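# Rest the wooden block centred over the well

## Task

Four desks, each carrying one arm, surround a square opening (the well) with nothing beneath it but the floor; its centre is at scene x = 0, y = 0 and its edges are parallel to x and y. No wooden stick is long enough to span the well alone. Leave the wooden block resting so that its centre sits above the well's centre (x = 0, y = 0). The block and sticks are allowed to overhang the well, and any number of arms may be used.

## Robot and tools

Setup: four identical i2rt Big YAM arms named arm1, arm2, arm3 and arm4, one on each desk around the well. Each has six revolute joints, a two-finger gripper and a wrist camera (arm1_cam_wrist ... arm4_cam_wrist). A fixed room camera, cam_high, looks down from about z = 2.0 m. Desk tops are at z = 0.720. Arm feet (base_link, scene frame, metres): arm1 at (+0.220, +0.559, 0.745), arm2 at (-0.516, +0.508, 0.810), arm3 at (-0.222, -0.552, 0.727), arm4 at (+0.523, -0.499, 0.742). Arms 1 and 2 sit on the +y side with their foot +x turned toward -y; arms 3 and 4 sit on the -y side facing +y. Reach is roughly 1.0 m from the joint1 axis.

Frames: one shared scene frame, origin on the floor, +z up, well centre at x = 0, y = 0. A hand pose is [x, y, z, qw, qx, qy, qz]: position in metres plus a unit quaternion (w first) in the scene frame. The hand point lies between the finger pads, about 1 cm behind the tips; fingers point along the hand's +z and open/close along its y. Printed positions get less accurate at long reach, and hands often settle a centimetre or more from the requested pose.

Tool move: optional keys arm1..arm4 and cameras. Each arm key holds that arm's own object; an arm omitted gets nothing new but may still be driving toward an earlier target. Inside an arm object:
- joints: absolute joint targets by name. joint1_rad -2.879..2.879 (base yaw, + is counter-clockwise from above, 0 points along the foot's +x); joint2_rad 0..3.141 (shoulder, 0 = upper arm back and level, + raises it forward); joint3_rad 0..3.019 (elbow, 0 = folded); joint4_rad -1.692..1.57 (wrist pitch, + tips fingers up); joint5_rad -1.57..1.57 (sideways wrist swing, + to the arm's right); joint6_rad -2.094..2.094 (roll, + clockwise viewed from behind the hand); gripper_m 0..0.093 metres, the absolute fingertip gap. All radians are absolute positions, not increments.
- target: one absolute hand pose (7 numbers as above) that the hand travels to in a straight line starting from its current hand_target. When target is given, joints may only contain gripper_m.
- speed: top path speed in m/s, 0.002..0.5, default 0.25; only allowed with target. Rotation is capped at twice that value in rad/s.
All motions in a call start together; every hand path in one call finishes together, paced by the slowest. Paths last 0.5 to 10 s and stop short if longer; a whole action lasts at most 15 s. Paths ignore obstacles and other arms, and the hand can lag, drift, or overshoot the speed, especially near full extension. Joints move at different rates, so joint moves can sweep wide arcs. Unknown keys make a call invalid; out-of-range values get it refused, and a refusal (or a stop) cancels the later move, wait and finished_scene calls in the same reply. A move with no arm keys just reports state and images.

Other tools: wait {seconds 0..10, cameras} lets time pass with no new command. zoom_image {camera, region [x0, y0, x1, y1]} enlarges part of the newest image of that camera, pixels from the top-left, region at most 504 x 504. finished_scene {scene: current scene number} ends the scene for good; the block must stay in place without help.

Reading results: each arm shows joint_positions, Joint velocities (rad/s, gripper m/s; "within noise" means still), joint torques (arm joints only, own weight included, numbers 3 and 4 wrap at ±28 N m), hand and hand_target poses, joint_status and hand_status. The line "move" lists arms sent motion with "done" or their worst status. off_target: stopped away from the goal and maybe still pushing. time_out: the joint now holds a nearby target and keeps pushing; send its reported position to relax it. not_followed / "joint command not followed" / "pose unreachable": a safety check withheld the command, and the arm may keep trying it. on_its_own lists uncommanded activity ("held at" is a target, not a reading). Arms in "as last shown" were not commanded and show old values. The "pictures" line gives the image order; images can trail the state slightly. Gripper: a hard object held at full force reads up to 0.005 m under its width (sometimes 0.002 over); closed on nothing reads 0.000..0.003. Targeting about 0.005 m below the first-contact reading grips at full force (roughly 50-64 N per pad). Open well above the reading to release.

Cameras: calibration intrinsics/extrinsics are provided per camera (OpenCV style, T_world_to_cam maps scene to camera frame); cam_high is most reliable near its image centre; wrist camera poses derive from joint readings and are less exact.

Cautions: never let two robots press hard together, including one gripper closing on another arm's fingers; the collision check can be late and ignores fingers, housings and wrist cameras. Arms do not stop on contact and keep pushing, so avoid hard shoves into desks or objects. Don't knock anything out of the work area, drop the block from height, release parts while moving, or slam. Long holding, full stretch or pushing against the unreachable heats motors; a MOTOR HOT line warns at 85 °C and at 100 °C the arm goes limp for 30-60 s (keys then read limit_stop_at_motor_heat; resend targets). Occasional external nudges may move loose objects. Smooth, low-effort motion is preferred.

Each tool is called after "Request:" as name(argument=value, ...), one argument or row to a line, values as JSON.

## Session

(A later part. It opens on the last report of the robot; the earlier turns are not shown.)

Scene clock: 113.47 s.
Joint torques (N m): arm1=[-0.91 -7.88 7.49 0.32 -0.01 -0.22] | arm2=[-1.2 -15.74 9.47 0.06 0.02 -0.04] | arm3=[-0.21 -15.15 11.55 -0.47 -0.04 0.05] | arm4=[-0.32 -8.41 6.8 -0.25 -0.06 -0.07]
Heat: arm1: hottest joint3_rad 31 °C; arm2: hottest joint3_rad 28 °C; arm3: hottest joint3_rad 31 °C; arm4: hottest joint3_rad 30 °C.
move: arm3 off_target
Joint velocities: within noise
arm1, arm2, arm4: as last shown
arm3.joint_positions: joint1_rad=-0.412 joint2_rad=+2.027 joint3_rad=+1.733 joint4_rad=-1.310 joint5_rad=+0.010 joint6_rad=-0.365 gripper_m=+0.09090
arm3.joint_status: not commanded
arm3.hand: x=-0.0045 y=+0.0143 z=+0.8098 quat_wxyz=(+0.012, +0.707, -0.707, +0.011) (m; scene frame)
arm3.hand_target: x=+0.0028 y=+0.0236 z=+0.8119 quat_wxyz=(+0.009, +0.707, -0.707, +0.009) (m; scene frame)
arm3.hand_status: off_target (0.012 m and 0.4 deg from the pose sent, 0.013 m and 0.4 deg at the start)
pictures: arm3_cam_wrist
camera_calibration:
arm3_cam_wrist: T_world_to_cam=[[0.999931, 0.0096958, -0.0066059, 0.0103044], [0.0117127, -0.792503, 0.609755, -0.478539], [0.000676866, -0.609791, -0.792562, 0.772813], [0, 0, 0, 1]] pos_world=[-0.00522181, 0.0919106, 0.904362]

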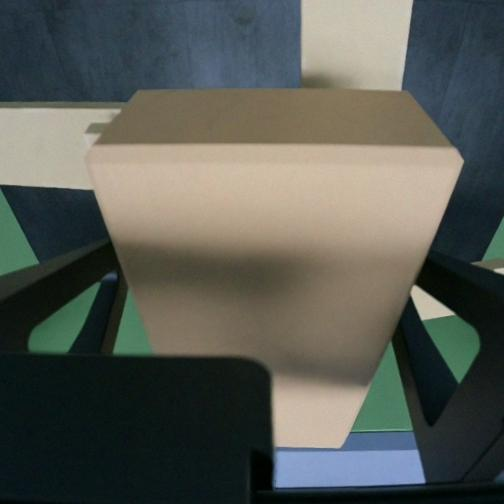

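Request:
move(
  arm3={"target":[0.001,0.018,0.875,0.0092,0.707,-0.707,0.0092],"speed":0.04},
  cameras=["arm3_cam_wrist","cam_high"],
)

Request:
zoom_image(
  camera="cam_high",
  region=[160, 160, 340, 340],
)

Scene clock: 116.03 s.
Joint torques (N m): arm1=[-0.91 -7.88 7.49 0.32 -0.01 -0.22] | arm2=[-0.91 -14.86 9.31 -0.02 -0.02 -0.03] | arm3=[-0.32 -18.49 12.11 -0.46 -0.03 0.05] | arm4=[-0.67 -8.53 6.78 -0.27 -0.05 -0.08]
Heat: arm1: hottest joint3_rad 31 °C; arm2: hottest joint3_rad 28 °C; arm3: hottest joint3_rad 31 °C; arm4: hottest joint3_rad 30 °C.
move: arm3 off_target
Joint velocities: within noise
arm1, arm2, arm4: as last shown
arm3.joint_positions: joint1_rad=-0.412 joint2_rad=+2.019 joint3_rad=+1.805 joint4_rad=-1.448 joint5_rad=+0.010 joint6_rad=-0.365 gripper_m=+0.09090
arm3.joint_status: not commanded
arm3.hand: x=-0.0075 y=+0.0057 z=+0.8421 quat_wxyz=(+0.039, +0.707, -0.706, +0.023) (m; scene frame)
arm3.hand_target: x=+0.0004 y=+0.0165 z=+0.8750 quat_wxyz=(+0.009, +0.707, -0.707, +0.009) (m; scene frame)
arm3.hand_status: off_target (0.036 m and 3.7 deg from the pose sent, 0.065 m and 0.4 deg at the start)
pictures: arm3_cam_wrist, cam_high
camera_calibration:
arm3_cam_wrist: T_world_to_cam=[[0.999586, 0.00841099, -0.0275228, 0.0312767], [0.0243121, -0.758548, 0.651164, -0.539933], [-0.0154004, -0.651563, -0.758438, 0.764519], [0, 0, 0, 1]] pos_world=[-0.00636294, 0.0883044, 0.932286]

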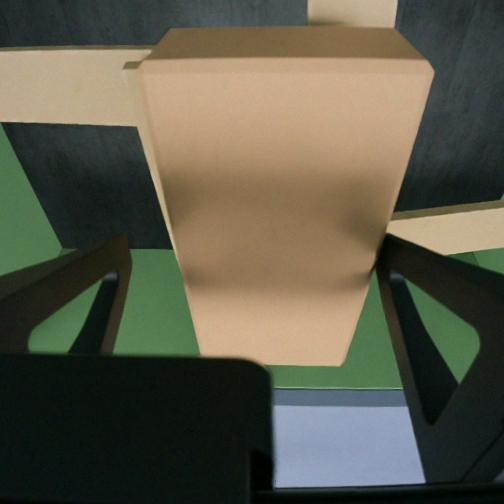

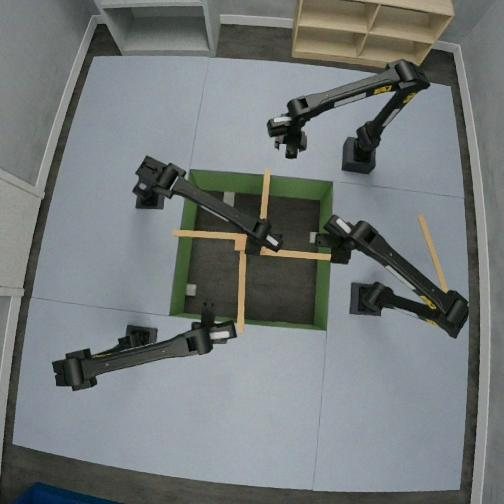

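Scaled by 2.800 from the camera's 504x504 image, which has a finer 720x720 frame.

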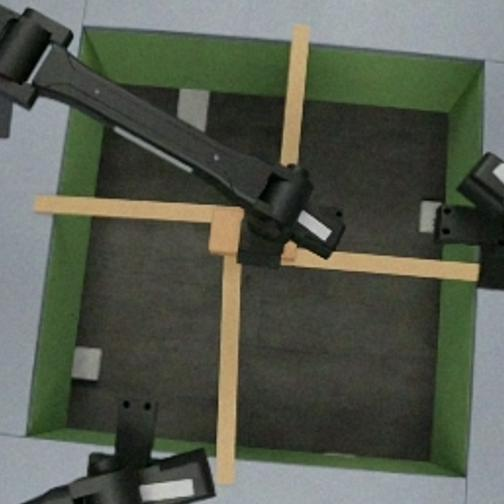

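Request:
move(
  arm3={"target":[0.011,0.018,0.93,0.0092,0.707,-0.707,0.0092],"speed":0.05},
  cameras=["arm3_cam_wrist","cam_high"],
)

Request:
move(
  arm3={"target":[-0.06,-0.24,1.0,0,0.7071,-0.7071,0],"speed":0.12},
  cameras=["arm3_cam_wrist","cam_high"],
)

Request:
zoom_image(
  camera="cam_high",
  region=[160, 160, 340, 340],
)

Request:
zoom_image(
  camera="cam_high",
  region=[220, 210, 280, 270],
)

Scene clock: 118.03 s.
Joint torques (N m): arm1=[-0.91 -7.82 7.47 0.31 0 -0.23] | arm2=[-1.03 -15.74 9.57 -0.1 0.01 -0.01] | arm3=[-0.5 -18.26 12.46 -0.46 0 -0.02] | arm4=[-0.5 -8.41 6.79 -0.21 -0.05 -0.07]
Heat: arm1: hottest joint3_rad 31 °C; arm2: hottest joint3_rad 28 °C; arm3: hottest joint3_rad 31 °C; arm4: hottest joint3_rad 30 °C.
move: arm3 off_target
Joint velocities: within noise
arm1, arm4: as last shown
arm2.joint_positions: joint1_rad=+0.400 joint2_rad=+1.430 joint3_rad=+1.233 joint4_rad=-1.356 joint5_rad=-0.001 joint6_rad=-1.220 gripper_m=+0.08489
arm2.joint_status: not commanded
arm2.hand: x=-0.3740 y=+0.1167 z=+0.9983 quat_wxyz=(-0.002, -0.001, -1.000, +0.003) (m; scene frame)
arm2.hand_target: x=-0.3798 y=+0.1199 z=+1.0000 quat_wxyz=(+0.000, +0.000, -1.000, +0.000) (m; scene frame)
arm2.hand_status: not commanded
arm3.joint_positions: joint1_rad=-0.424 joint2_rad=+2.012 joint3_rad=+1.948 joint4_rad=-1.592 joint5_rad=+0.010 joint6_rad=-0.372 gripper_m=+0.09090
arm3.joint_status: not commanded
arm3.hand: x=+0.0019 y=+0.0096 z=+0.9002 quat_wxyz=(+0.036, +0.705, -0.708, +0.021) (m; scene frame)
arm3.hand_target: x=+0.0103 y=+0.0167 z=+0.9300 quat_wxyz=(+0.009, +0.707, -0.707, +0.009) (m; scene frame)
arm3.hand_status: off_target (0.032 m and 3.4 deg from the pose sent, 0.091 m and 3.7 deg at the start)
pictures: arm3_cam_wrist, cam_high
camera_calibration:
arm3_cam_wrist: T_world_to_cam=[[0.99966, 0.00320573, -0.0258951, 0.0220398], [0.0191982, -0.76247, 0.646738, -0.571106], [-0.017671, -0.647015, -0.762272, 0.814729], [0, 0, 0, 1]] pos_world=[0.00332893, 0.0916192, 0.990972]

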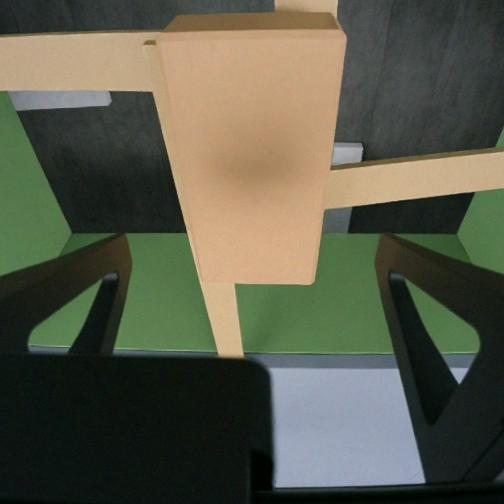

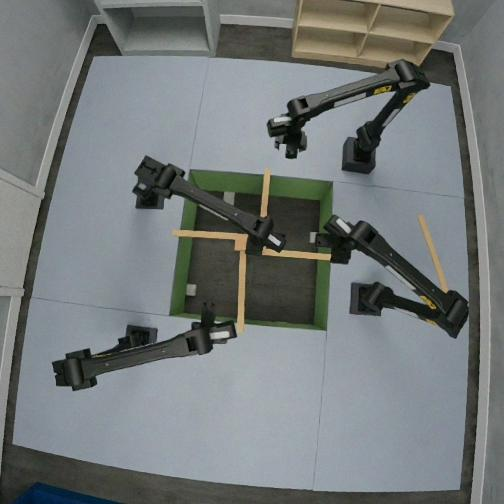

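Scene clock: 121.10 s.
Joint torques (N m): arm1=[-0.85 -7.82 7.47 0.32 -0.01 -0.22] | arm2=[-0.62 -14.62 9.37 0.08 -0.07 -0.05] | arm3=[-0.44 -8.64 8.53 -0.35 -0.12 -0.03] | arm4=[-0.5 -8.41 6.79 -0.27 -0.04 -0.07]
Heat: arm1: hottest joint3_rad 31 °C; arm2: hottest joint3_rad 28 °C; arm3: hottest joint3_rad 31 °C; arm4: hottest joint3_rad 30 °C.
move: arm3 done
Joint velocities: within noise
arm1, arm2: as last shown
arm3.joint_positions: joint1_rad=-0.517 joint2_rad=+1.272 joint3_rad=+1.283 joint4_rad=-1.585 joint5_rad=+0.003 joint6_rad=-0.464 gripper_m=+0.09090
arm3.joint_status: not commanded
arm3.hand: x=-0.0605 y=-0.2352 z=+0.9960 quat_wxyz=(+0.000, +0.705, -0.709, +0.001) (m; scene frame)
arm3.hand_target: x=-0.0601 y=-0.2399 z=+0.9999 quat_wxyz=(+0.000, +0.707, -0.707, +0.000) (m; scene frame)
arm3.hand_status: done (0.006 m and 0.3 deg from the pose sent, 0.276 m and 4.8 deg at the start)
arm4.joint_positions: joint1_rad=+0.355 joint2_rad=+1.355 joint3_rad=+1.333 joint4_rad=-1.537 joint5_rad=+0.004 joint6_rad=-1.227 gripper_m=+0.08490
arm4.joint_status: not commanded
arm4.hand: x=+0.3959 y=-0.1273 z=+0.9992 quat_wxyz=(-0.004, +1.000, -0.003, -0.003) (m; scene frame)
arm4.hand_target: x=+0.3999 y=-0.1300 z=+1.0000 quat_wxyz=(+0.000, +1.000, +0.000, +0.000) (m; scene frame)
arm4.hand_status: not commanded
pictures: arm3_cam_wrist, cam_high
camera_calibration:
arm3_cam_wrist: T_world_to_cam=[[0.999989, 0.00353469, -0.00314335, 0.0651295], [0.00470573, -0.810886, 0.585185, -0.769426], [-0.00048045, -0.585193, -0.810894, 0.792261], [0, 0, 0, 1]] pos_world=[-0.0611274, -0.160522, 1.0929]

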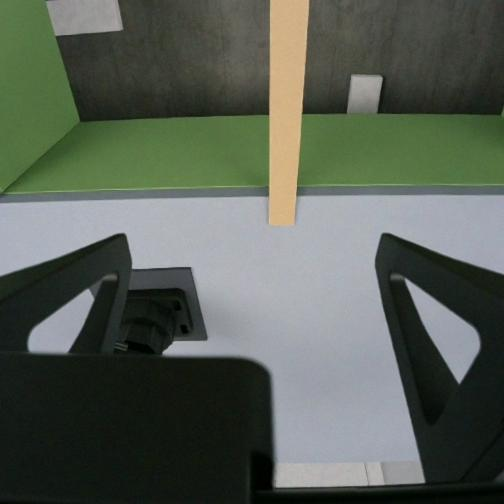

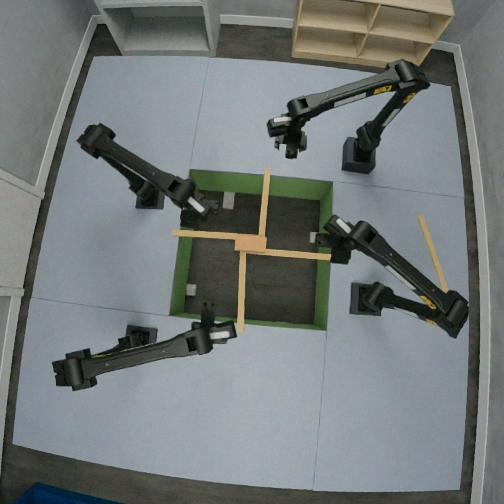

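Scaled by 2.800 from the camera's 504x504 image, which has a finer 720x720 frame.

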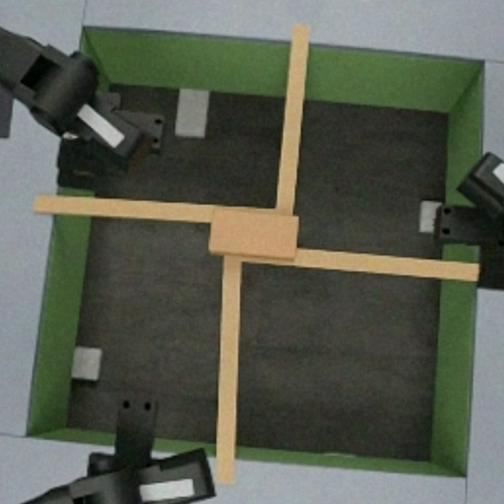

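Scaled by 8.400 from the camera's 504x504 image, which has a finer 720x720 frame.

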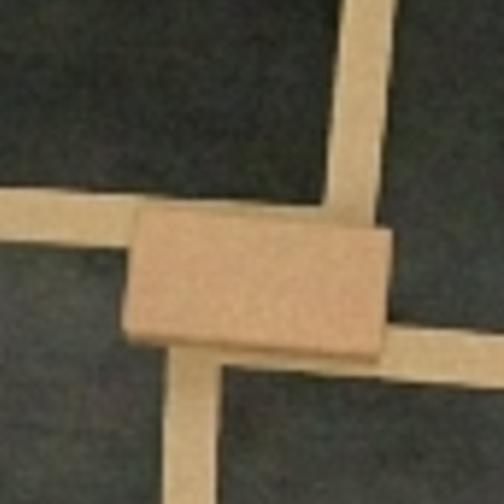

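Request:
move(
  arm4={"target":[0.30,-0.05,1.12,0,0.924,0,-0.383],"speed":0.12},
  cameras=["arm4_cam_wrist","cam_high"],
)

Scene clock: 125.90 s.
Joint torques (N m): arm1=[-0.85 -7.88 7.47 0.31 -0.01 -0.22] | arm2=[-0.91 -14.86 9.42 0.13 -0.02 -0.01] | arm3=[-0.38 -8.7 8.53 -0.35 -0.11 -0.02] | arm4=[-0.67 -8.7 10.19 0.94 -0.81 0.19]
Heat: arm1: hottest joint3_rad 31 °C; arm2: hottest joint3_rad 28 °C; arm3: hottest joint3_rad 31 °C; arm4: hottest joint3_rad 30 °C.
move: arm4 off_target
Joint velocities: within noise
arm1.joint_positions: joint1_rad=-0.606 joint2_rad=+1.116 joint3_rad=+1.134 joint4_rad=-1.571 joint5_rad=+0.011 joint6_rad=-0.613 gripper_m=+0.08488
arm1.joint_status: not commanded
arm1.hand: x=+0.0395 y=+0.3139 z=+1.0022 quat_wxyz=(-0.002, -0.708, -0.707, +0.006) (m; scene frame)
arm1.hand_target: x=+0.0400 y=+0.3199 z=+1.0000 quat_wxyz=(+0.000, -0.707, -0.707, +0.000) (m; scene frame)
arm1.hand_status: not commanded
arm2, arm3: as last shown
arm3.joint_positions: joint1_rad=-0.517 joint2_rad=+1.272 joint3_rad=+1.283 joint4_rad=-1.585 joint5_rad=+0.003 joint6_rad=-0.465 gripper_m=+0.09090
arm4.joint_positions: joint1_rad=+0.252 joint2_rad=+1.483 joint3_rad=+1.621 joint4_rad=-1.523 joint5_rad=-0.751 joint6_rad=-1.269 gripper_m=+0.08490
arm4.joint_status: not commanded
arm4.hand: x=+0.3004 y=-0.0655 z=+1.1096 quat_wxyz=(+0.016, +0.926, +0.002, -0.378) (m; scene frame)
arm4.hand_target: x=+0.3004 y=-0.0508 z=+1.1199 quat_wxyz=(+0.000, +0.924, +0.000, -0.383) (m; scene frame)
arm4.hand_status: off_target (0.019 m and 2.0 deg from the pose sent, 0.173 m and 44.7 deg at the start)
pictures: arm4_cam_wrist, cam_high
camera_calibration:
arm4_cam_wrist: T_world_to_cam=[[-0.0267931, 0.999067, -0.0338714, 0.112931], [0.985937, 0.0208194, -0.165815, -0.104763], [-0.164955, -0.0378377, -0.985575, 1.26987], [0, 0, 0, 1]] pos_world=[0.315787, -0.062595, 1.23801]

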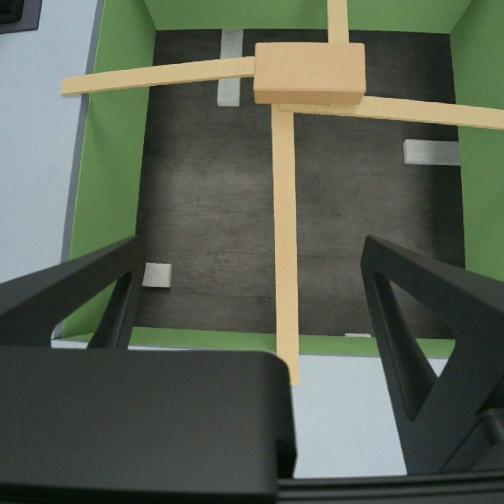

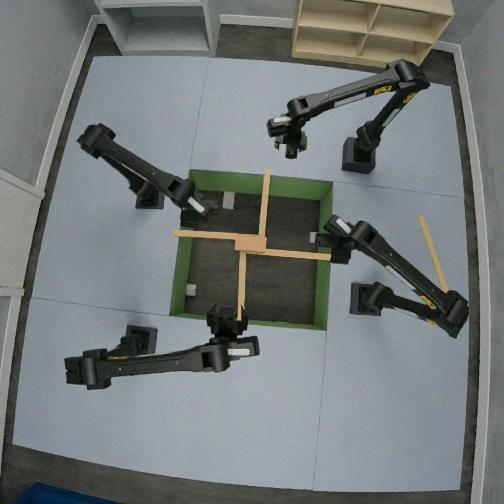

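Request:
move(
  arm4={"target":[0.09,0.015,1.27,0,0.924,0,-0.383],"speed":0.12},
  cameras=["arm4_cam_wrist"],
)

Scene clock: 129.33 s.
Joint torques (N m): arm1=[-0.85 -7.82 7.49 0.31 0 -0.23] | arm2=[-1.44 -14.39 9.28 0.09 -0.02 -0.01] | arm3=[-0.44 -8.64 8.51 -0.32 -0.12 -0.02] | arm4=[0.03 -13.92 8.57 0.58 -0.47 0.18]
Heat: arm1: hottest joint3_rad 31 °C; arm2: hottest joint3_rad 28 °C; arm3: hottest joint3_rad 31 °C; arm4: hottest joint3_rad 31 °C.
move: arm4 off_target
Joint velocities: within noise
arm1, arm2, arm3: as last shown
arm3.hand: x=-0.0605 y=-0.2352 z=+0.9960 quat_wxyz=(+0.000, +0.706, -0.709, +0.001) (m; scene frame)
arm4.joint_positions: joint1_rad=+0.565 joint2_rad=+2.033 joint3_rad=+2.784 joint4_rad=-1.675 joint5_rad=-0.652 joint6_rad=-0.775 gripper_m=+0.08490
arm4.joint_status: not commanded
arm4.hand: x=+0.0935 y=+0.0117 z=+1.2715 quat_wxyz=(-0.044, +0.903, -0.012, -0.427) (m; scene frame)
arm4.hand_target: x=+0.0903 y=+0.0144 z=+1.2690 quat_wxyz=(-0.041, +0.903, -0.017, -0.427) (m; scene frame)
arm4.hand_status: off_target (0.005 m and 7.7 deg from the pose sent, 0.277 m and 2.0 deg at the start; a joint's target at an end of its range on 39 of 95 steps)
pictures: arm4_cam_wrist
camera_calibration:
arm4_cam_wrist: T_world_to_cam=[[0.0472876, 0.996779, 0.0647709, -0.096603], [0.96183, -0.0279407, -0.272219, 0.26268], [-0.269532, 0.0751711, -0.960053, 1.37423], [0, 0, 0, 1]] pos_world=[0.122313, 0.000328961, 1.3971]

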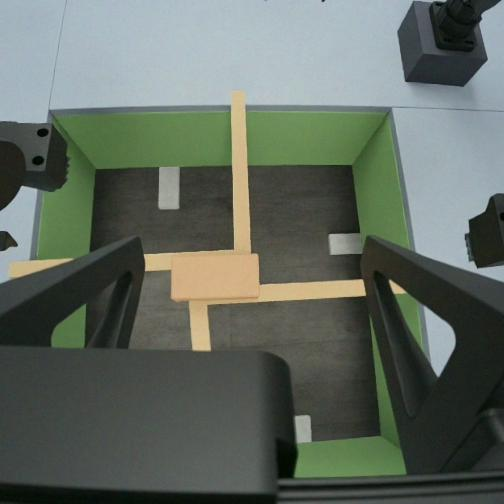

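Request:
zoom_image(
  camera="arm4_cam_wrist",
  region=[20, 80, 260, 320],
)

Request:
zoom_image(
  camera="arm4_cam_wrist",
  region=[240, 80, 480, 320],
)

Request:
zoom_image(
  camera="arm4_cam_wrist",
  region=[280, 280, 500, 500],
)

Scaled by 2.100 from the camera's 504x504 image, which has a finer 720x720 frame.

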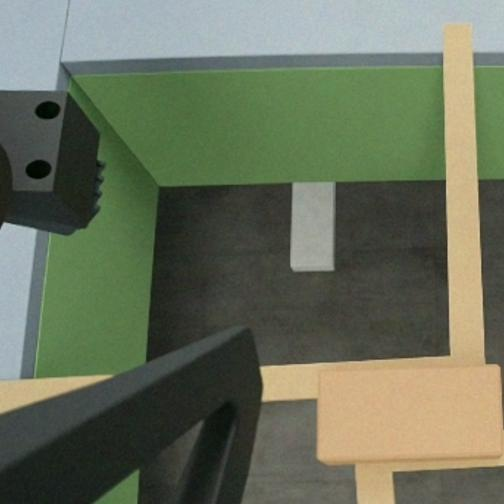

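Scaled by 2.100 from the camera's 504x504 image, which has a finer 720x720 frame.

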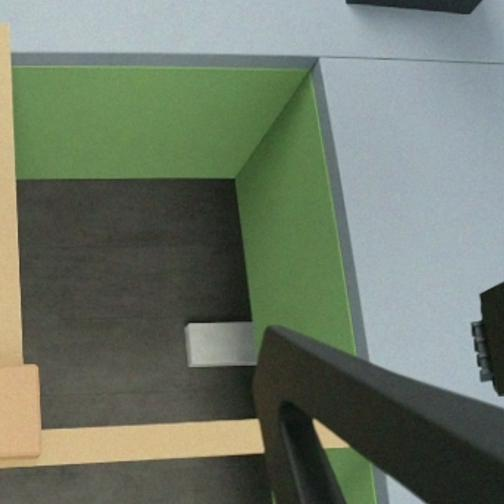

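Scaled by 2.291 from the camera's 504x504 image, which has a finer 720x720 frame.

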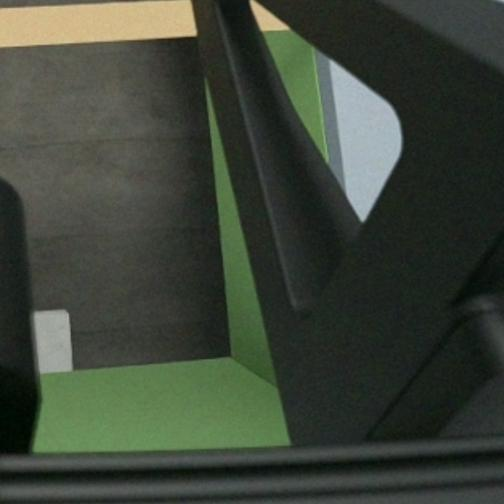

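Request:
move(
  arm4={"target":[0.38,-0.12,1.1,0,0.966,0,-0.259],"speed":0.15},
  cameras=[],
)

Request:
move(
  arm3={"target":[0.003,0.022,0.92,0.0,0.707,-0.707,0.0],"speed":0.12},
  cameras=["arm3_cam_wrist","cam_high"],
)

Scene clock: 134.13 s.
Joint torques (N m): arm1=[-0.91 -7.82 7.47 0.31 0 -0.22] | arm2=[-0.79 -14.56 9.54 0.09 -0.03 -0.07] | arm3=[-0.38 -8.64 8.51 -0.35 -0.11 -0.02] | arm4=[-0.44 -8.7 6.82 -0.18 -0.43 -0.1]
Heat: arm1: hottest joint3_rad 31 °C; arm2: hottest joint3_rad 28 °C; arm3: hottest joint3_rad 31 °C; arm4: hottest joint3_rad 30 °C.
move: arm4 done
Joint velocities: within noise
arm1, arm2, arm3: as last shown
arm4.joint_positions: joint1_rad=+0.180 joint2_rad=+1.341 joint3_rad=+1.517 joint4_rad=-1.648 joint5_rad=-0.513 joint6_rad=-1.377 gripper_m=+0.08490
arm4.joint_status: not commanded
arm4.hand: x=+0.3768 y=-0.1159 z=+1.0980 quat_wxyz=(+0.000, +0.965, -0.003, -0.261) (m; scene frame)
arm4.hand_target: x=+0.3799 y=-0.1199 z=+1.0999 quat_wxyz=(+0.000, +0.966, +0.000, -0.259) (m; scene frame)
arm4.hand_status: done (0.006 m and 0.4 deg from the pose sent, 0.359 m and 21.3 deg at the start)
pictures: none
No camera images: "cameras" was empty.

Scene clock: 137.40 s.
Joint torques (N m): arm1=[-0.91 -7.88 7.5 0.31 -0.01 -0.22] | arm2=[-1.03 -14.74 9.39 -0.05 0.02 -0.05] | arm3=[0.91 -15.44 12.55 -0.43 -0.07 0.2] | arm4=[-0.26 -8.53 6.83 -0.13 -0.45 -0.08]
Heat: arm1: hottest joint3_rad 31 °C; arm2: hottest joint3_rad 28 °C; arm3: hottest joint3_rad 31 °C; arm4: hottest joint3_rad 31 °C.
move: arm3 off_target
Joint velocities: within noise
arm1, arm2: as last shown
arm3.joint_positions: joint1_rad=-0.429 joint2_rad=+1.965 joint3_rad=+1.900 joint4_rad=-1.534 joint5_rad=+0.001 joint6_rad=-0.386 gripper_m=+0.09090
arm3.joint_status: not commanded
arm3.hand: x=+0.0030 y=+0.0084 z=+0.9094 quat_wxyz=(+0.012, +0.709, -0.705, +0.005) (m; scene frame)
arm3.hand_target: x=+0.0027 y=+0.0214 z=+0.9201 quat_wxyz=(+0.000, +0.707, -0.707, +0.000) (m; scene frame)
arm3.hand_status: off_target (0.017 m and 1.5 deg from the pose sent, 0.276 m and 0.3 deg at the start)
arm4.joint_positions: joint1_rad=+0.180 joint2_rad=+1.341 joint3_rad=+1.517 joint4_rad=-1.648 joint5_rad=-0.513 joint6_rad=-1.378 gripper_m=+0.08490
arm4.joint_status: not commanded
arm4.hand: x=+0.3768 y=-0.1160 z=+1.0980 quat_wxyz=(+0.000, +0.965, -0.003, -0.261) (m; scene frame)
arm4.hand_target: x=+0.3799 y=-0.1200 z=+1.0999 quat_wxyz=(+0.000, +0.966, +0.000, -0.259) (m; scene frame)
arm4.hand_status: not commanded
pictures: arm3_cam_wrist, cam_high
camera_calibration:
arm3_cam_wrist: T_world_to_cam=[[0.999822, 0.0133123, -0.0133894, 0.00974779], [0.0186919, -0.797996, 0.602372, -0.537289], [-0.00266573, -0.602515, -0.798103, 0.85311], [0, 0, 0, 1]] pos_world=[0.00257109, 0.0851271, 1.00465]

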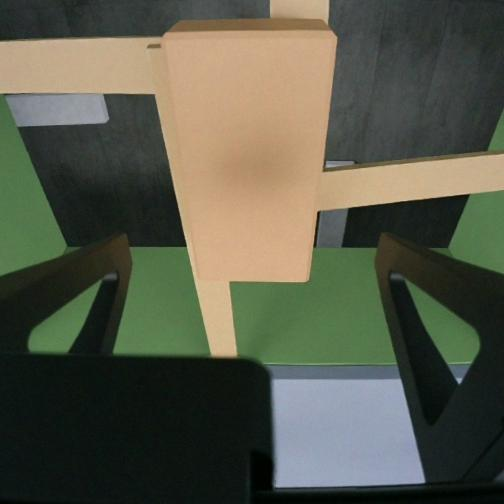

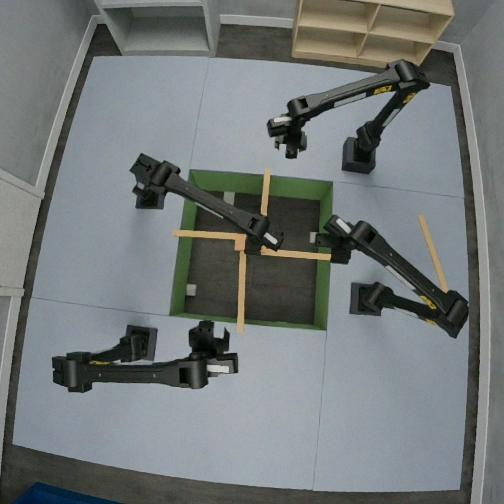

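Request:
move(
  arm3={"target":[0.003,0.024,0.845,0.0,0.707,-0.707,0.0],"speed":0.06},
  cameras=["arm3_cam_wrist"],
)

Scene clock: 139.50 s.
Joint torques (N m): arm1=[-0.91 -7.82 7.47 0.31 0 -0.22] | arm2=[-1.32 -14.68 9.4 0.08 0.02 -0.05] | arm3=[0.91 -15.79 8.36 0.47 -0.06 0.2] | arm4=[-0.56 -8.64 6.83 -0.14 -0.46 -0.08]
Heat: arm1: hottest joint3_rad 31 °C; arm2: hottest joint3_rad 28 °C; arm3: hottest joint3_rad 31 °C; arm4: hottest joint3_rad 31 °C.
move: arm3 off_target
Joint velocities: within noise
arm1, arm2, arm4: as last shown
arm3.joint_positions: joint1_rad=-0.428 joint2_rad=+1.997 joint3_rad=+1.804 joint4_rad=-1.377 joint5_rad=+0.001 joint6_rad=-0.385 gripper_m=+0.09090
arm3.joint_status: not commanded
arm3.hand: x=+0.0065 y=+0.0190 z=+0.8537 quat_wxyz=(-0.001, +0.709, -0.705, +0.000) (m; scene frame)
arm3.hand_target: x=+0.0029 y=+0.0239 z=+0.8451 quat_wxyz=(+0.000, +0.707, -0.707, +0.000) (m; scene frame)
arm3.hand_status: off_target (0.011 m and 0.3 deg from the pose sent, 0.066 m and 1.5 deg at the start)
pictures: arm3_cam_wrist
camera_calibration:
arm3_cam_wrist: T_world_to_cam=[[0.999905, 0.0135612, -0.002598, -0.00388674], [0.0125436, -0.813475, 0.581464, -0.477149], [0.00577197, -0.581441, -0.813568, 0.827904], [0, 0, 0, 1]] pos_world=[0.00509288, 0.0932815, 0.950991]

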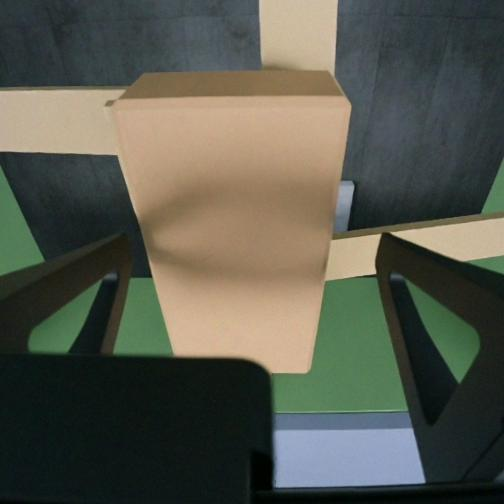

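Request:
move(
  arm3={"target":[-0.001,0.022,0.812,0.0,0.707,-0.707,0.0],"speed":0.05},
  cameras=["arm3_cam_wrist"],
)

Scene clock: 140.93 s.
Joint torques (N m): arm1=[-0.91 -7.82 7.47 0.31 -0.01 -0.22] | arm2=[-1.44 -15.38 9.54 0.09 0.01 -0.04] | arm3=[0.85 -15.21 8.23 0.47 -0.06 0.19] | arm4=[-0.38 -8.64 6.82 -0.14 -0.46 -0.09]
Heat: arm1: hottest joint3_rad 31 °C; arm2: hottest joint3_rad 28 °C; arm3: hottest joint3_rad 31 °C; arm4: hottest joint3_rad 31 °C.
move: arm3 off_target
Joint velocities: within noise
arm1, arm2, arm4: as last shown
arm3.joint_positions: joint1_rad=-0.423 joint2_rad=+2.011 joint3_rad=+1.737 joint4_rad=-1.296 joint5_rad=+0.001 joint6_rad=-0.380 gripper_m=+0.09090
arm3.joint_status: not commanded
arm3.hand: x=+0.0028 y=+0.0175 z=+0.8209 quat_wxyz=(-0.002, +0.709, -0.705, +0.000) (m; scene frame)
arm3.hand_target: x=-0.0010 y=+0.0219 z=+0.8122 quat_wxyz=(+0.000, +0.707, -0.707, +0.000) (m; scene frame)
arm3.hand_status: off_target (0.011 m and 0.3 deg from the pose sent, 0.042 m and 0.3 deg at the start)
pictures: arm3_cam_wrist
camera_calibration:
arm3_cam_wrist: T_world_to_cam=[[0.999905, 0.0135398, -0.00245349, -0.000381839], [0.0124442, -0.813685, 0.581173, -0.458986], [0.00587261, -0.581148, -0.813777, 0.800393], [0, 0, 0, 1]] pos_world=[0.00139314, 0.0916822, 0.91809]

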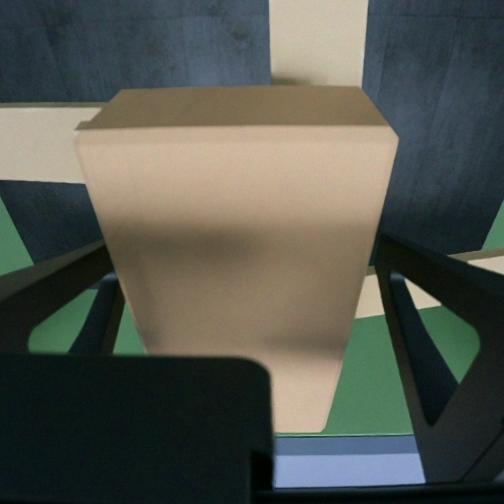

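Request:
move(
  arm3={"joints":{"gripper_m":0.056}},
  cameras=["cam_high"],
)

Request:
move(
  arm3={"target":[-0.001,0.024,0.862,-0.015,0.707,-0.707,-0.015],"speed":0.04},
  cameras=["arm3_cam_wrist","cam_high"],
)

Request:
zoom_image(
  camera="cam_high",
  region=[160, 160, 340, 340],
)

Scene clock: 141.67 s.
Joint torques (N m): arm1=[-0.91 -7.82 7.47 0.32 0 -0.22] | arm2=[-0.56 -15.15 9.42 0.24 -0.04 -0.04] | arm3=[0.85 -15.62 8.24 0.43 -0.01 0.19] | arm4=[-0.38 -8.53 6.82 -0.12 -0.45 -0.08]
Heat: arm1: hottest joint3_rad 31 °C; arm2: hottest joint3_rad 28 °C; arm3: hottest joint3_rad 31 °C; arm4: hottest joint3_rad 31 °C.
move: arm3 off_target
Joint velocities: within noise
arm1, arm4: as last shown
arm2.joint_positions: joint1_rad=+0.400 joint2_rad=+1.430 joint3_rad=+1.233 joint4_rad=-1.356 joint5_rad=-0.001 joint6_rad=-1.220 gripper_m=+0.08489
arm2.joint_status: not commanded
arm2.hand: x=-0.3740 y=+0.1167 z=+0.9983 quat_wxyz=(-0.002, -0.001, -1.000, +0.003) (m; scene frame)
arm2.hand_target: x=-0.3798 y=+0.1199 z=+1.0000 quat_wxyz=(+0.000, +0.000, -1.000, +0.000) (m; scene frame)
arm2.hand_status: not commanded
arm3.joint_positions: joint1_rad=-0.423 joint2_rad=+2.011 joint3_rad=+1.737 joint4_rad=-1.296 joint5_rad=+0.000 joint6_rad=-0.379 gripper_m=+0.06888
arm3.joint_status: gripper_m off_target (ended at +0.06891, target +0.05600)
arm3.hand: x=+0.0024 y=+0.0177 z=+0.8209 quat_wxyz=(-0.001, +0.709, -0.706, -0.001) (m; scene frame)
arm3.hand_target: x=-0.0011 y=+0.0219 z=+0.8122 quat_wxyz=(+0.000, +0.707, -0.707, +0.000) (m; scene frame)
arm3.hand_status: not commanded
pictures: cam_high

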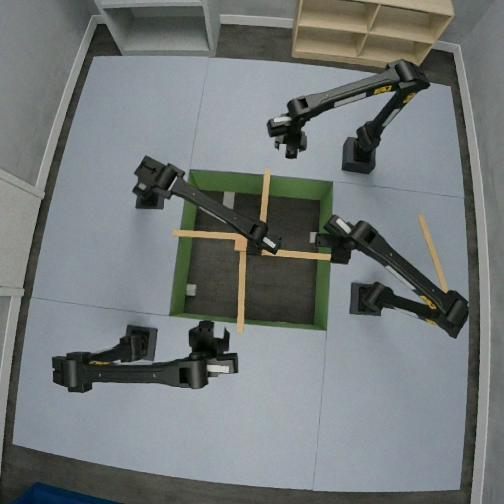

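Scene clock: 143.40 s.
Joint torques (N m): arm1=[-0.91 -7.82 7.47 0.32 -0.01 -0.22] | arm2=[-0.67 -14.68 9.5 0.17 0.02 -0.02] | arm3=[0.56 -19.37 11.56 -0.53 -0.07 0.17] | arm4=[-0.5 -8.7 6.83 -0.14 -0.45 -0.07]
Heat: arm1: hottest joint3_rad 31 °C; arm2: hottest joint3_rad 28 °C; arm3: hottest joint3_rad 31 °C; arm4: hottest joint3_rad 31 °C.
move: arm3 off_target
Joint velocities: within noise
arm1, arm2, arm4: as last shown
arm3.joint_positions: joint1_rad=-0.423 joint2_rad=+2.008 joint3_rad=+1.737 joint4_rad=-1.331 joint5_rad=-0.015 joint6_rad=-0.379 gripper_m=+0.06888
arm3.joint_status: not commanded
arm3.hand: x=-0.0031 y=+0.0106 z=+0.8224 quat_wxyz=(+0.017, +0.708, -0.706, -0.001) (m; scene frame)
arm3.hand_target: x=-0.0017 y=+0.0226 z=+0.8619 quat_wxyz=(-0.015, +0.707, -0.707, -0.015) (m; scene frame)
arm3.hand_status: off_target (0.042 m and 4.0 deg from the pose sent, 0.042 m and 2.3 deg at the start)
pictures: arm3_cam_wrist, cam_high
camera_calibration:
arm3_cam_wrist: T_world_to_cam=[[0.999484, 0.0121975, -0.0297146, 0.0280705], [0.0276057, -0.799138, 0.600513, -0.481362], [-0.0164214, -0.601023, -0.799063, 0.785742], [0, 0, 0, 1]] pos_world=[-0.00186468, 0.0872316, 0.917756]

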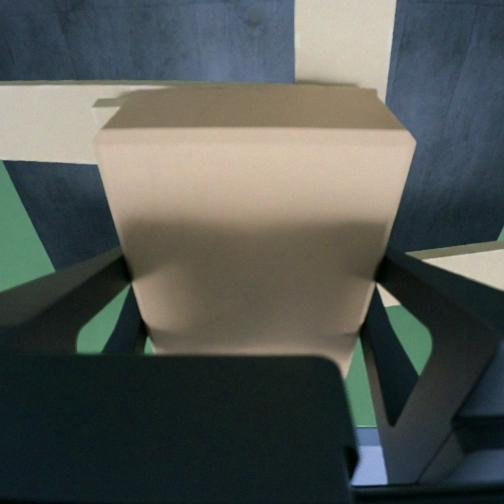

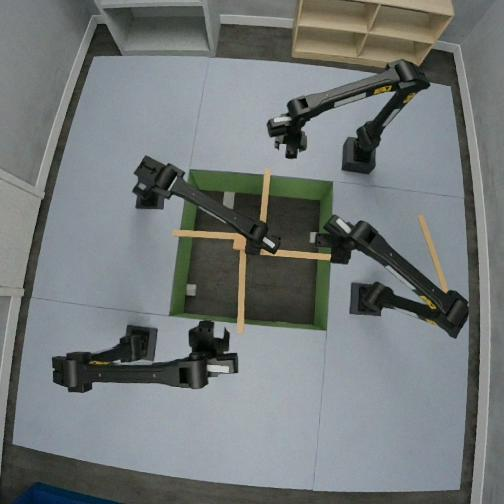

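Scaled by 2.800 from the camera's 504x504 image, which has a finer 720x720 frame.

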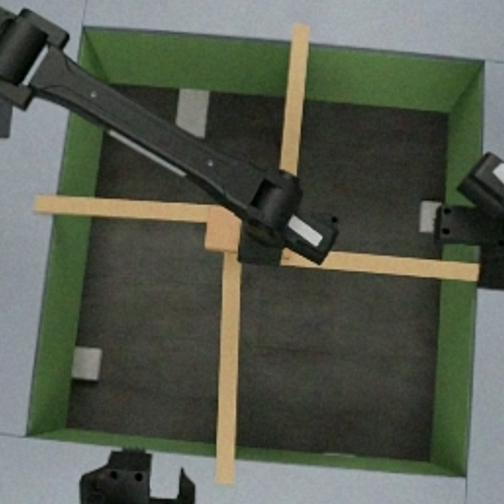

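Request:
move(
  arm3={"target":[-0.008,0.035,0.885,-0.037,0.706,-0.706,-0.037],"speed":0.04},
  cameras=["arm3_cam_wrist","cam_high"],
)

Request:
zoom_image(
  camera="cam_high",
  region=[160, 160, 340, 340],
)

Scene clock: 144.83 s.
Joint torques (N m): arm1=[-0.91 -7.82 7.49 0.31 0 -0.23] | arm2=[-0.97 -14.45 9.52 0.08 0 -0.02] | arm3=[0.91 -19.72 12.42 0.13 -0.13 0.21] | arm4=[-0.5 -8.59 6.83 -0.14 -0.44 -0.07]
Heat: arm1: hottest joint3_rad 31 °C; arm2: hottest joint3_rad 28 °C; arm3: hottest joint3_rad 31 °C; arm4: hottest joint3_rad 31 °C.
move: arm3 off_target
Joint velocities: within noise
arm1.joint_positions: joint1_rad=-0.606 joint2_rad=+1.116 joint3_rad=+1.134 joint4_rad=-1.571 joint5_rad=+0.011 joint6_rad=-0.613 gripper_m=+0.08488
arm1.joint_status: not commanded
arm1.hand: x=+0.0395 y=+0.3139 z=+1.0022 quat_wxyz=(-0.002, -0.708, -0.707, +0.006) (m; scene frame)
arm1.hand_target: x=+0.0400 y=+0.3199 z=+1.0000 quat_wxyz=(+0.000, -0.707, -0.707, +0.000) (m; scene frame)
arm1.hand_status: not commanded
arm2, arm4: as last shown
arm3.joint_positions: joint1_rad=-0.416 joint2_rad=+1.982 joint3_rad=+1.737 joint4_rad=-1.331 joint5_rad=-0.036 joint6_rad=-0.372 gripper_m=+0.06888
arm3.joint_status: not commanded
arm3.hand: x=-0.0104 y=+0.0142 z=+0.8378 quat_wxyz=(+0.009, +0.708, -0.706, -0.016) (m; scene frame)
arm3.hand_target: x=-0.0090 y=+0.0325 z=+0.8851 quat_wxyz=(-0.037, +0.706, -0.706, -0.038) (m; scene frame)
arm3.hand_status: off_target (0.052 m and 5.8 deg from the pose sent, 0.068 m and 7.4 deg at the start)
pictures: arm3_cam_wrist, cam_high
camera_calibration:
arm3_cam_wrist: T_world_to_cam=[[0.999151, 0.0125837, -0.0392248, 0.0436749], [0.0328511, -0.817913, 0.574403, -0.465416], [-0.0248544, -0.575204, -0.817632, 0.815221], [0, 0, 0, 1]] pos_world=[-0.0080866, 0.0876983, 0.9356]

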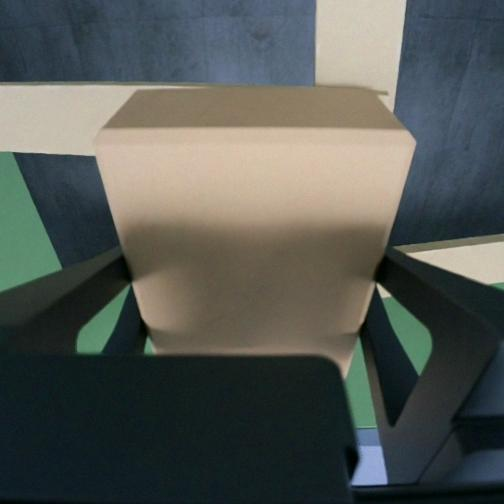

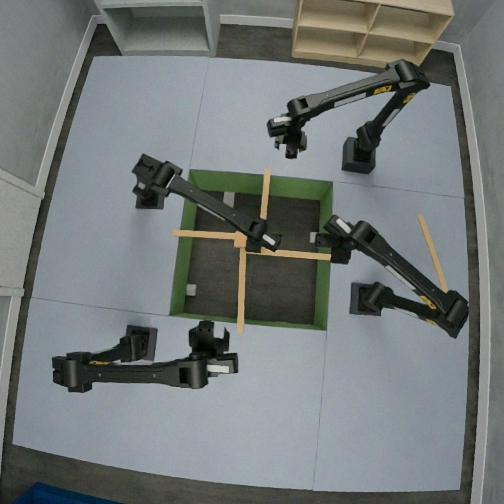

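Scaled by 2.800 from the camera's 504x504 image, which has a finer 720x720 frame.

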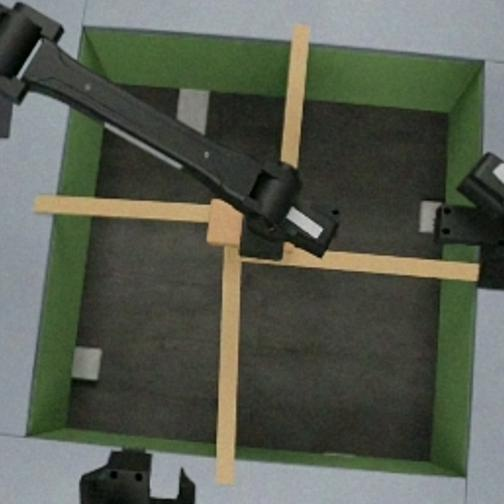

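Request:
move(
  arm3={"target":[-0.009,0.055,0.882,-0.037,0.706,-0.706,-0.037],"speed":0.04},
  cameras=["arm3_cam_wrist","cam_high"],
)

Scene clock: 146.57 s.
Joint torques (N m): arm1=[-0.85 -7.88 7.47 0.32 0 -0.22] | arm2=[-0.73 -14.97 9.18 0.09 0 -0.01] | arm3=[0.79 -17.2 13.38 -0.29 -0.03 0.2] | arm4=[-0.5 -8.7 6.83 -0.12 -0.45 -0.08]
Heat: arm1: hottest joint3_rad 31 °C; arm2: hottest joint3_rad 28 °C; arm3: hottest joint3_rad 31 °C; arm4: hottest joint3_rad 31 °C.
move: arm3 off_target
Joint velocities: within noise
arm1, arm2, arm4: as last shown
arm3.joint_positions: joint1_rad=-0.402 joint2_rad=+1.995 joint3_rad=+1.806 joint4_rad=-1.339 joint5_rad=-0.036 joint6_rad=-0.358 gripper_m=+0.06888
arm3.joint_status: not commanded
arm3.hand: x=-0.0113 y=+0.0366 z=+0.8559 quat_wxyz=(-0.013, +0.709, -0.705, -0.026) (m; scene frame)
arm3.hand_target: x=-0.0094 y=+0.0535 z=+0.8822 quat_wxyz=(-0.037, +0.706, -0.706, -0.037) (m; scene frame)
arm3.hand_status: off_target (0.032 m and 3.1 deg from the pose sent, 0.060 m and 5.8 deg at the start)
pictures: arm3_cam_wrist, cam_high
camera_calibration:
arm3_cam_wrist: T_world_to_cam=[[0.999641, 0.0146834, -0.0224212, 0.0305512], [0.0244394, -0.84279, 0.537687, -0.425262], [-0.0110013, -0.538042, -0.842846, 0.863222], [0, 0, 0, 1]] pos_world=[-0.0106505, 0.105594, 0.956907]

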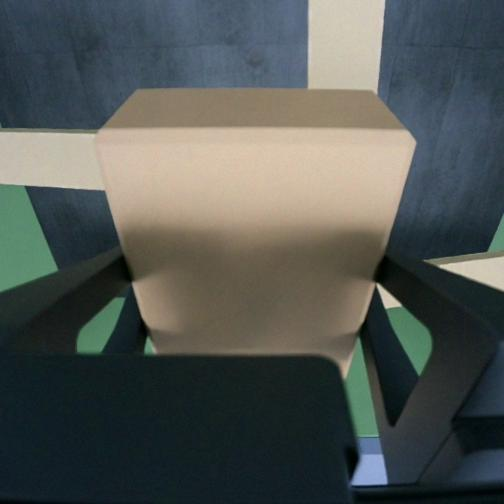

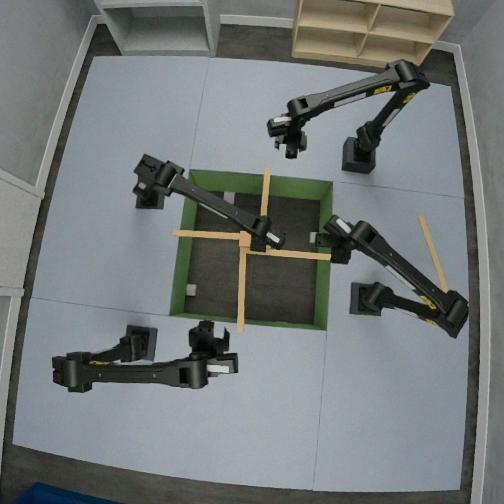

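Request:
move(
  arm3={"target":[-0.012,0.043,0.832,-0.0092,0.707,-0.707,-0.0092],"speed":0.04},
  cameras=["arm3_cam_wrist","cam_high"],
)

Request:
zoom_image(
  camera="cam_high",
  region=[160, 160, 340, 340],
)

Scene clock: 148.63 s.
Joint torques (N m): arm1=[-0.91 -7.88 7.47 0.31 0 -0.23] | arm2=[-0.91 -14.86 9.42 0.12 -0.04 -0.04] | arm3=[0.91 -17.2 8.75 0.38 0.07 0.2] | arm4=[-0.38 -8.76 6.79 -0.09 -0.45 -0.07]
Heat: arm1: hottest joint3_rad 31 °C; arm2: hottest joint3_rad 28 °C; arm3: hottest joint3_rad 31 °C; arm4: hottest joint3_rad 31 °C.
move: arm3 done
Joint velocities: within noise
arm1, arm2, arm4: as last shown
arm3.joint_positions: joint1_rad=-0.398 joint2_rad=+2.040 joint3_rad=+1.806 joint4_rad=-1.331 joint5_rad=-0.011 joint6_rad=-0.354 gripper_m=+0.06888
arm3.joint_status: not commanded
arm3.hand: x=-0.0091 y=+0.0369 z=+0.8287 quat_wxyz=(-0.001, +0.709, -0.705, -0.007) (m; scene frame)
arm3.hand_target: x=-0.0121 y=+0.0430 z=+0.8320 quat_wxyz=(-0.009, +0.707, -0.707, -0.009) (m; scene frame)
arm3.hand_status: done (0.007 m and 1.0 deg from the pose sent, 0.025 m and 2.0 deg at the start)
pictures: arm3_cam_wrist, cam_high
camera_calibration:
arm3_cam_wrist: T_world_to_cam=[[0.999829, 0.0133234, -0.0128537, 0.0198671], [0.0182901, -0.818297, 0.574504, -0.441813], [-0.00286379, -0.574641, -0.818401, 0.821728], [0, 0, 0, 1]] pos_world=[-0.00942961, 0.110399, 0.926582]

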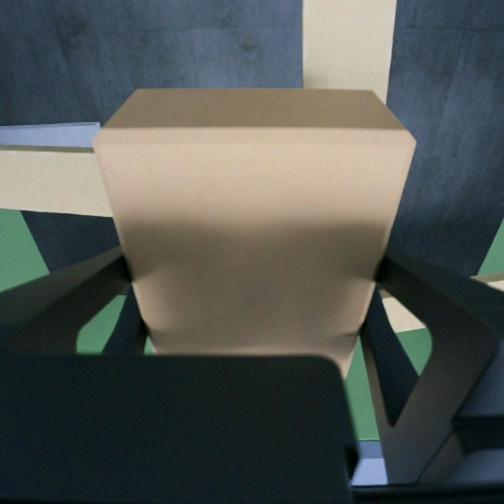

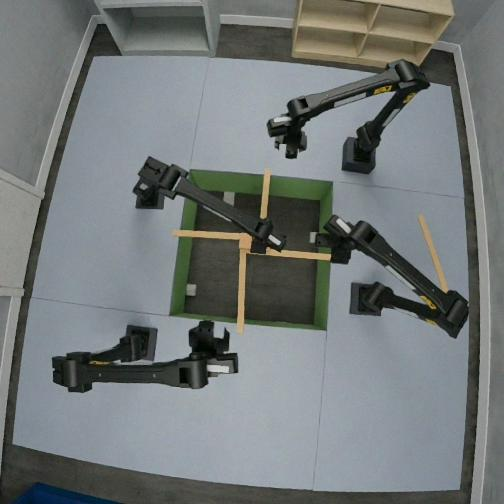

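Scaled by 2.800 from the camera's 504x504 image, which has a finer 720x720 frame.

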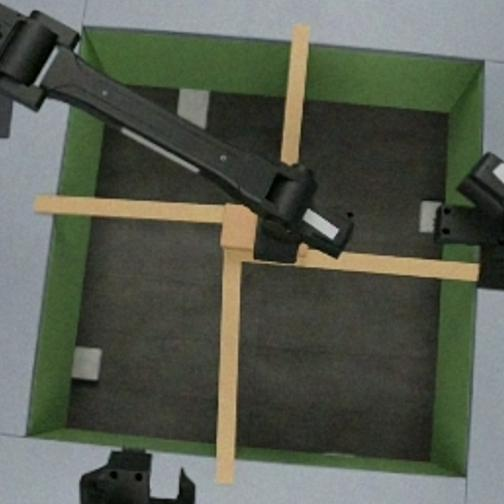

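Request:
move(
  arm3={"target":[-0.013,0.041,0.822,-0.0062,0.707,-0.707,-0.0062],"speed":0.02},
  cameras=["arm3_cam_wrist"],
)

Scene clock: 149.80 s.
Joint torques (N m): arm1=[-0.91 -7.82 7.49 0.31 0 -0.23] | arm2=[-1.03 -14.56 9.29 0.02 -0.01 -0.03] | arm3=[0.97 -16.79 8.54 0.49 0 0.21] | arm4=[-0.26 -8.76 6.82 -0.12 -0.44 -0.07]
Heat: arm1: hottest joint3_rad 31 °C; arm2: hottest joint3_rad 28 °C; arm3: hottest joint3_rad 31 °C; arm4: hottest joint3_rad 31 °C.
move: arm3 done
Joint velocities: within noise
arm1, arm2: as last shown
arm3.joint_positions: joint1_rad=-0.397 joint2_rad=+2.041 joint3_rad=+1.791 joint4_rad=-1.319 joint5_rad=-0.006 joint6_rad=-0.353 gripper_m=+0.06888
arm3.joint_status: not commanded
arm3.hand: x=-0.0096 y=+0.0350 z=+0.8229 quat_wxyz=(+0.000, +0.708, -0.706, -0.004) (m; scene frame)
arm3.hand_target: x=-0.0131 y=+0.0409 z=+0.8220 quat_wxyz=(-0.006, +0.707, -0.707, -0.006) (m; scene frame)
arm3.hand_status: done (0.007 m and 0.8 deg from the pose sent, 0.009 m and 0.7 deg at the start)
arm4.joint_positions: joint1_rad=+0.180 joint2_rad=+1.341 joint3_rad=+1.517 joint4_rad=-1.648 joint5_rad=-0.513 joint6_rad=-1.378 gripper_m=+0.08490
arm4.joint_status: not commanded
arm4.hand: x=+0.3768 y=-0.1160 z=+1.0980 quat_wxyz=(+0.000, +0.965, -0.003, -0.261) (m; scene frame)
arm4.hand_target: x=+0.3799 y=-0.1200 z=+1.0999 quat_wxyz=(+0.000, +0.966, +0.000, -0.259) (m; scene frame)
arm4.hand_status: not commanded
pictures: arm3_cam_wrist
camera_calibration:
arm3_cam_wrist: T_world_to_cam=[[0.99988, 0.0123909, -0.00933278, 0.017564], [0.015506, -0.815651, 0.578337, -0.443376], [-0.000446202, -0.578412, -0.815745, 0.813862], [0, 0, 0, 1]] pos_world=[-0.0103237, 0.10889, 0.920488]

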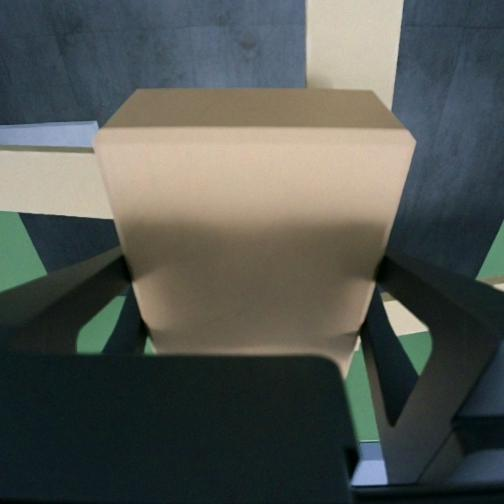

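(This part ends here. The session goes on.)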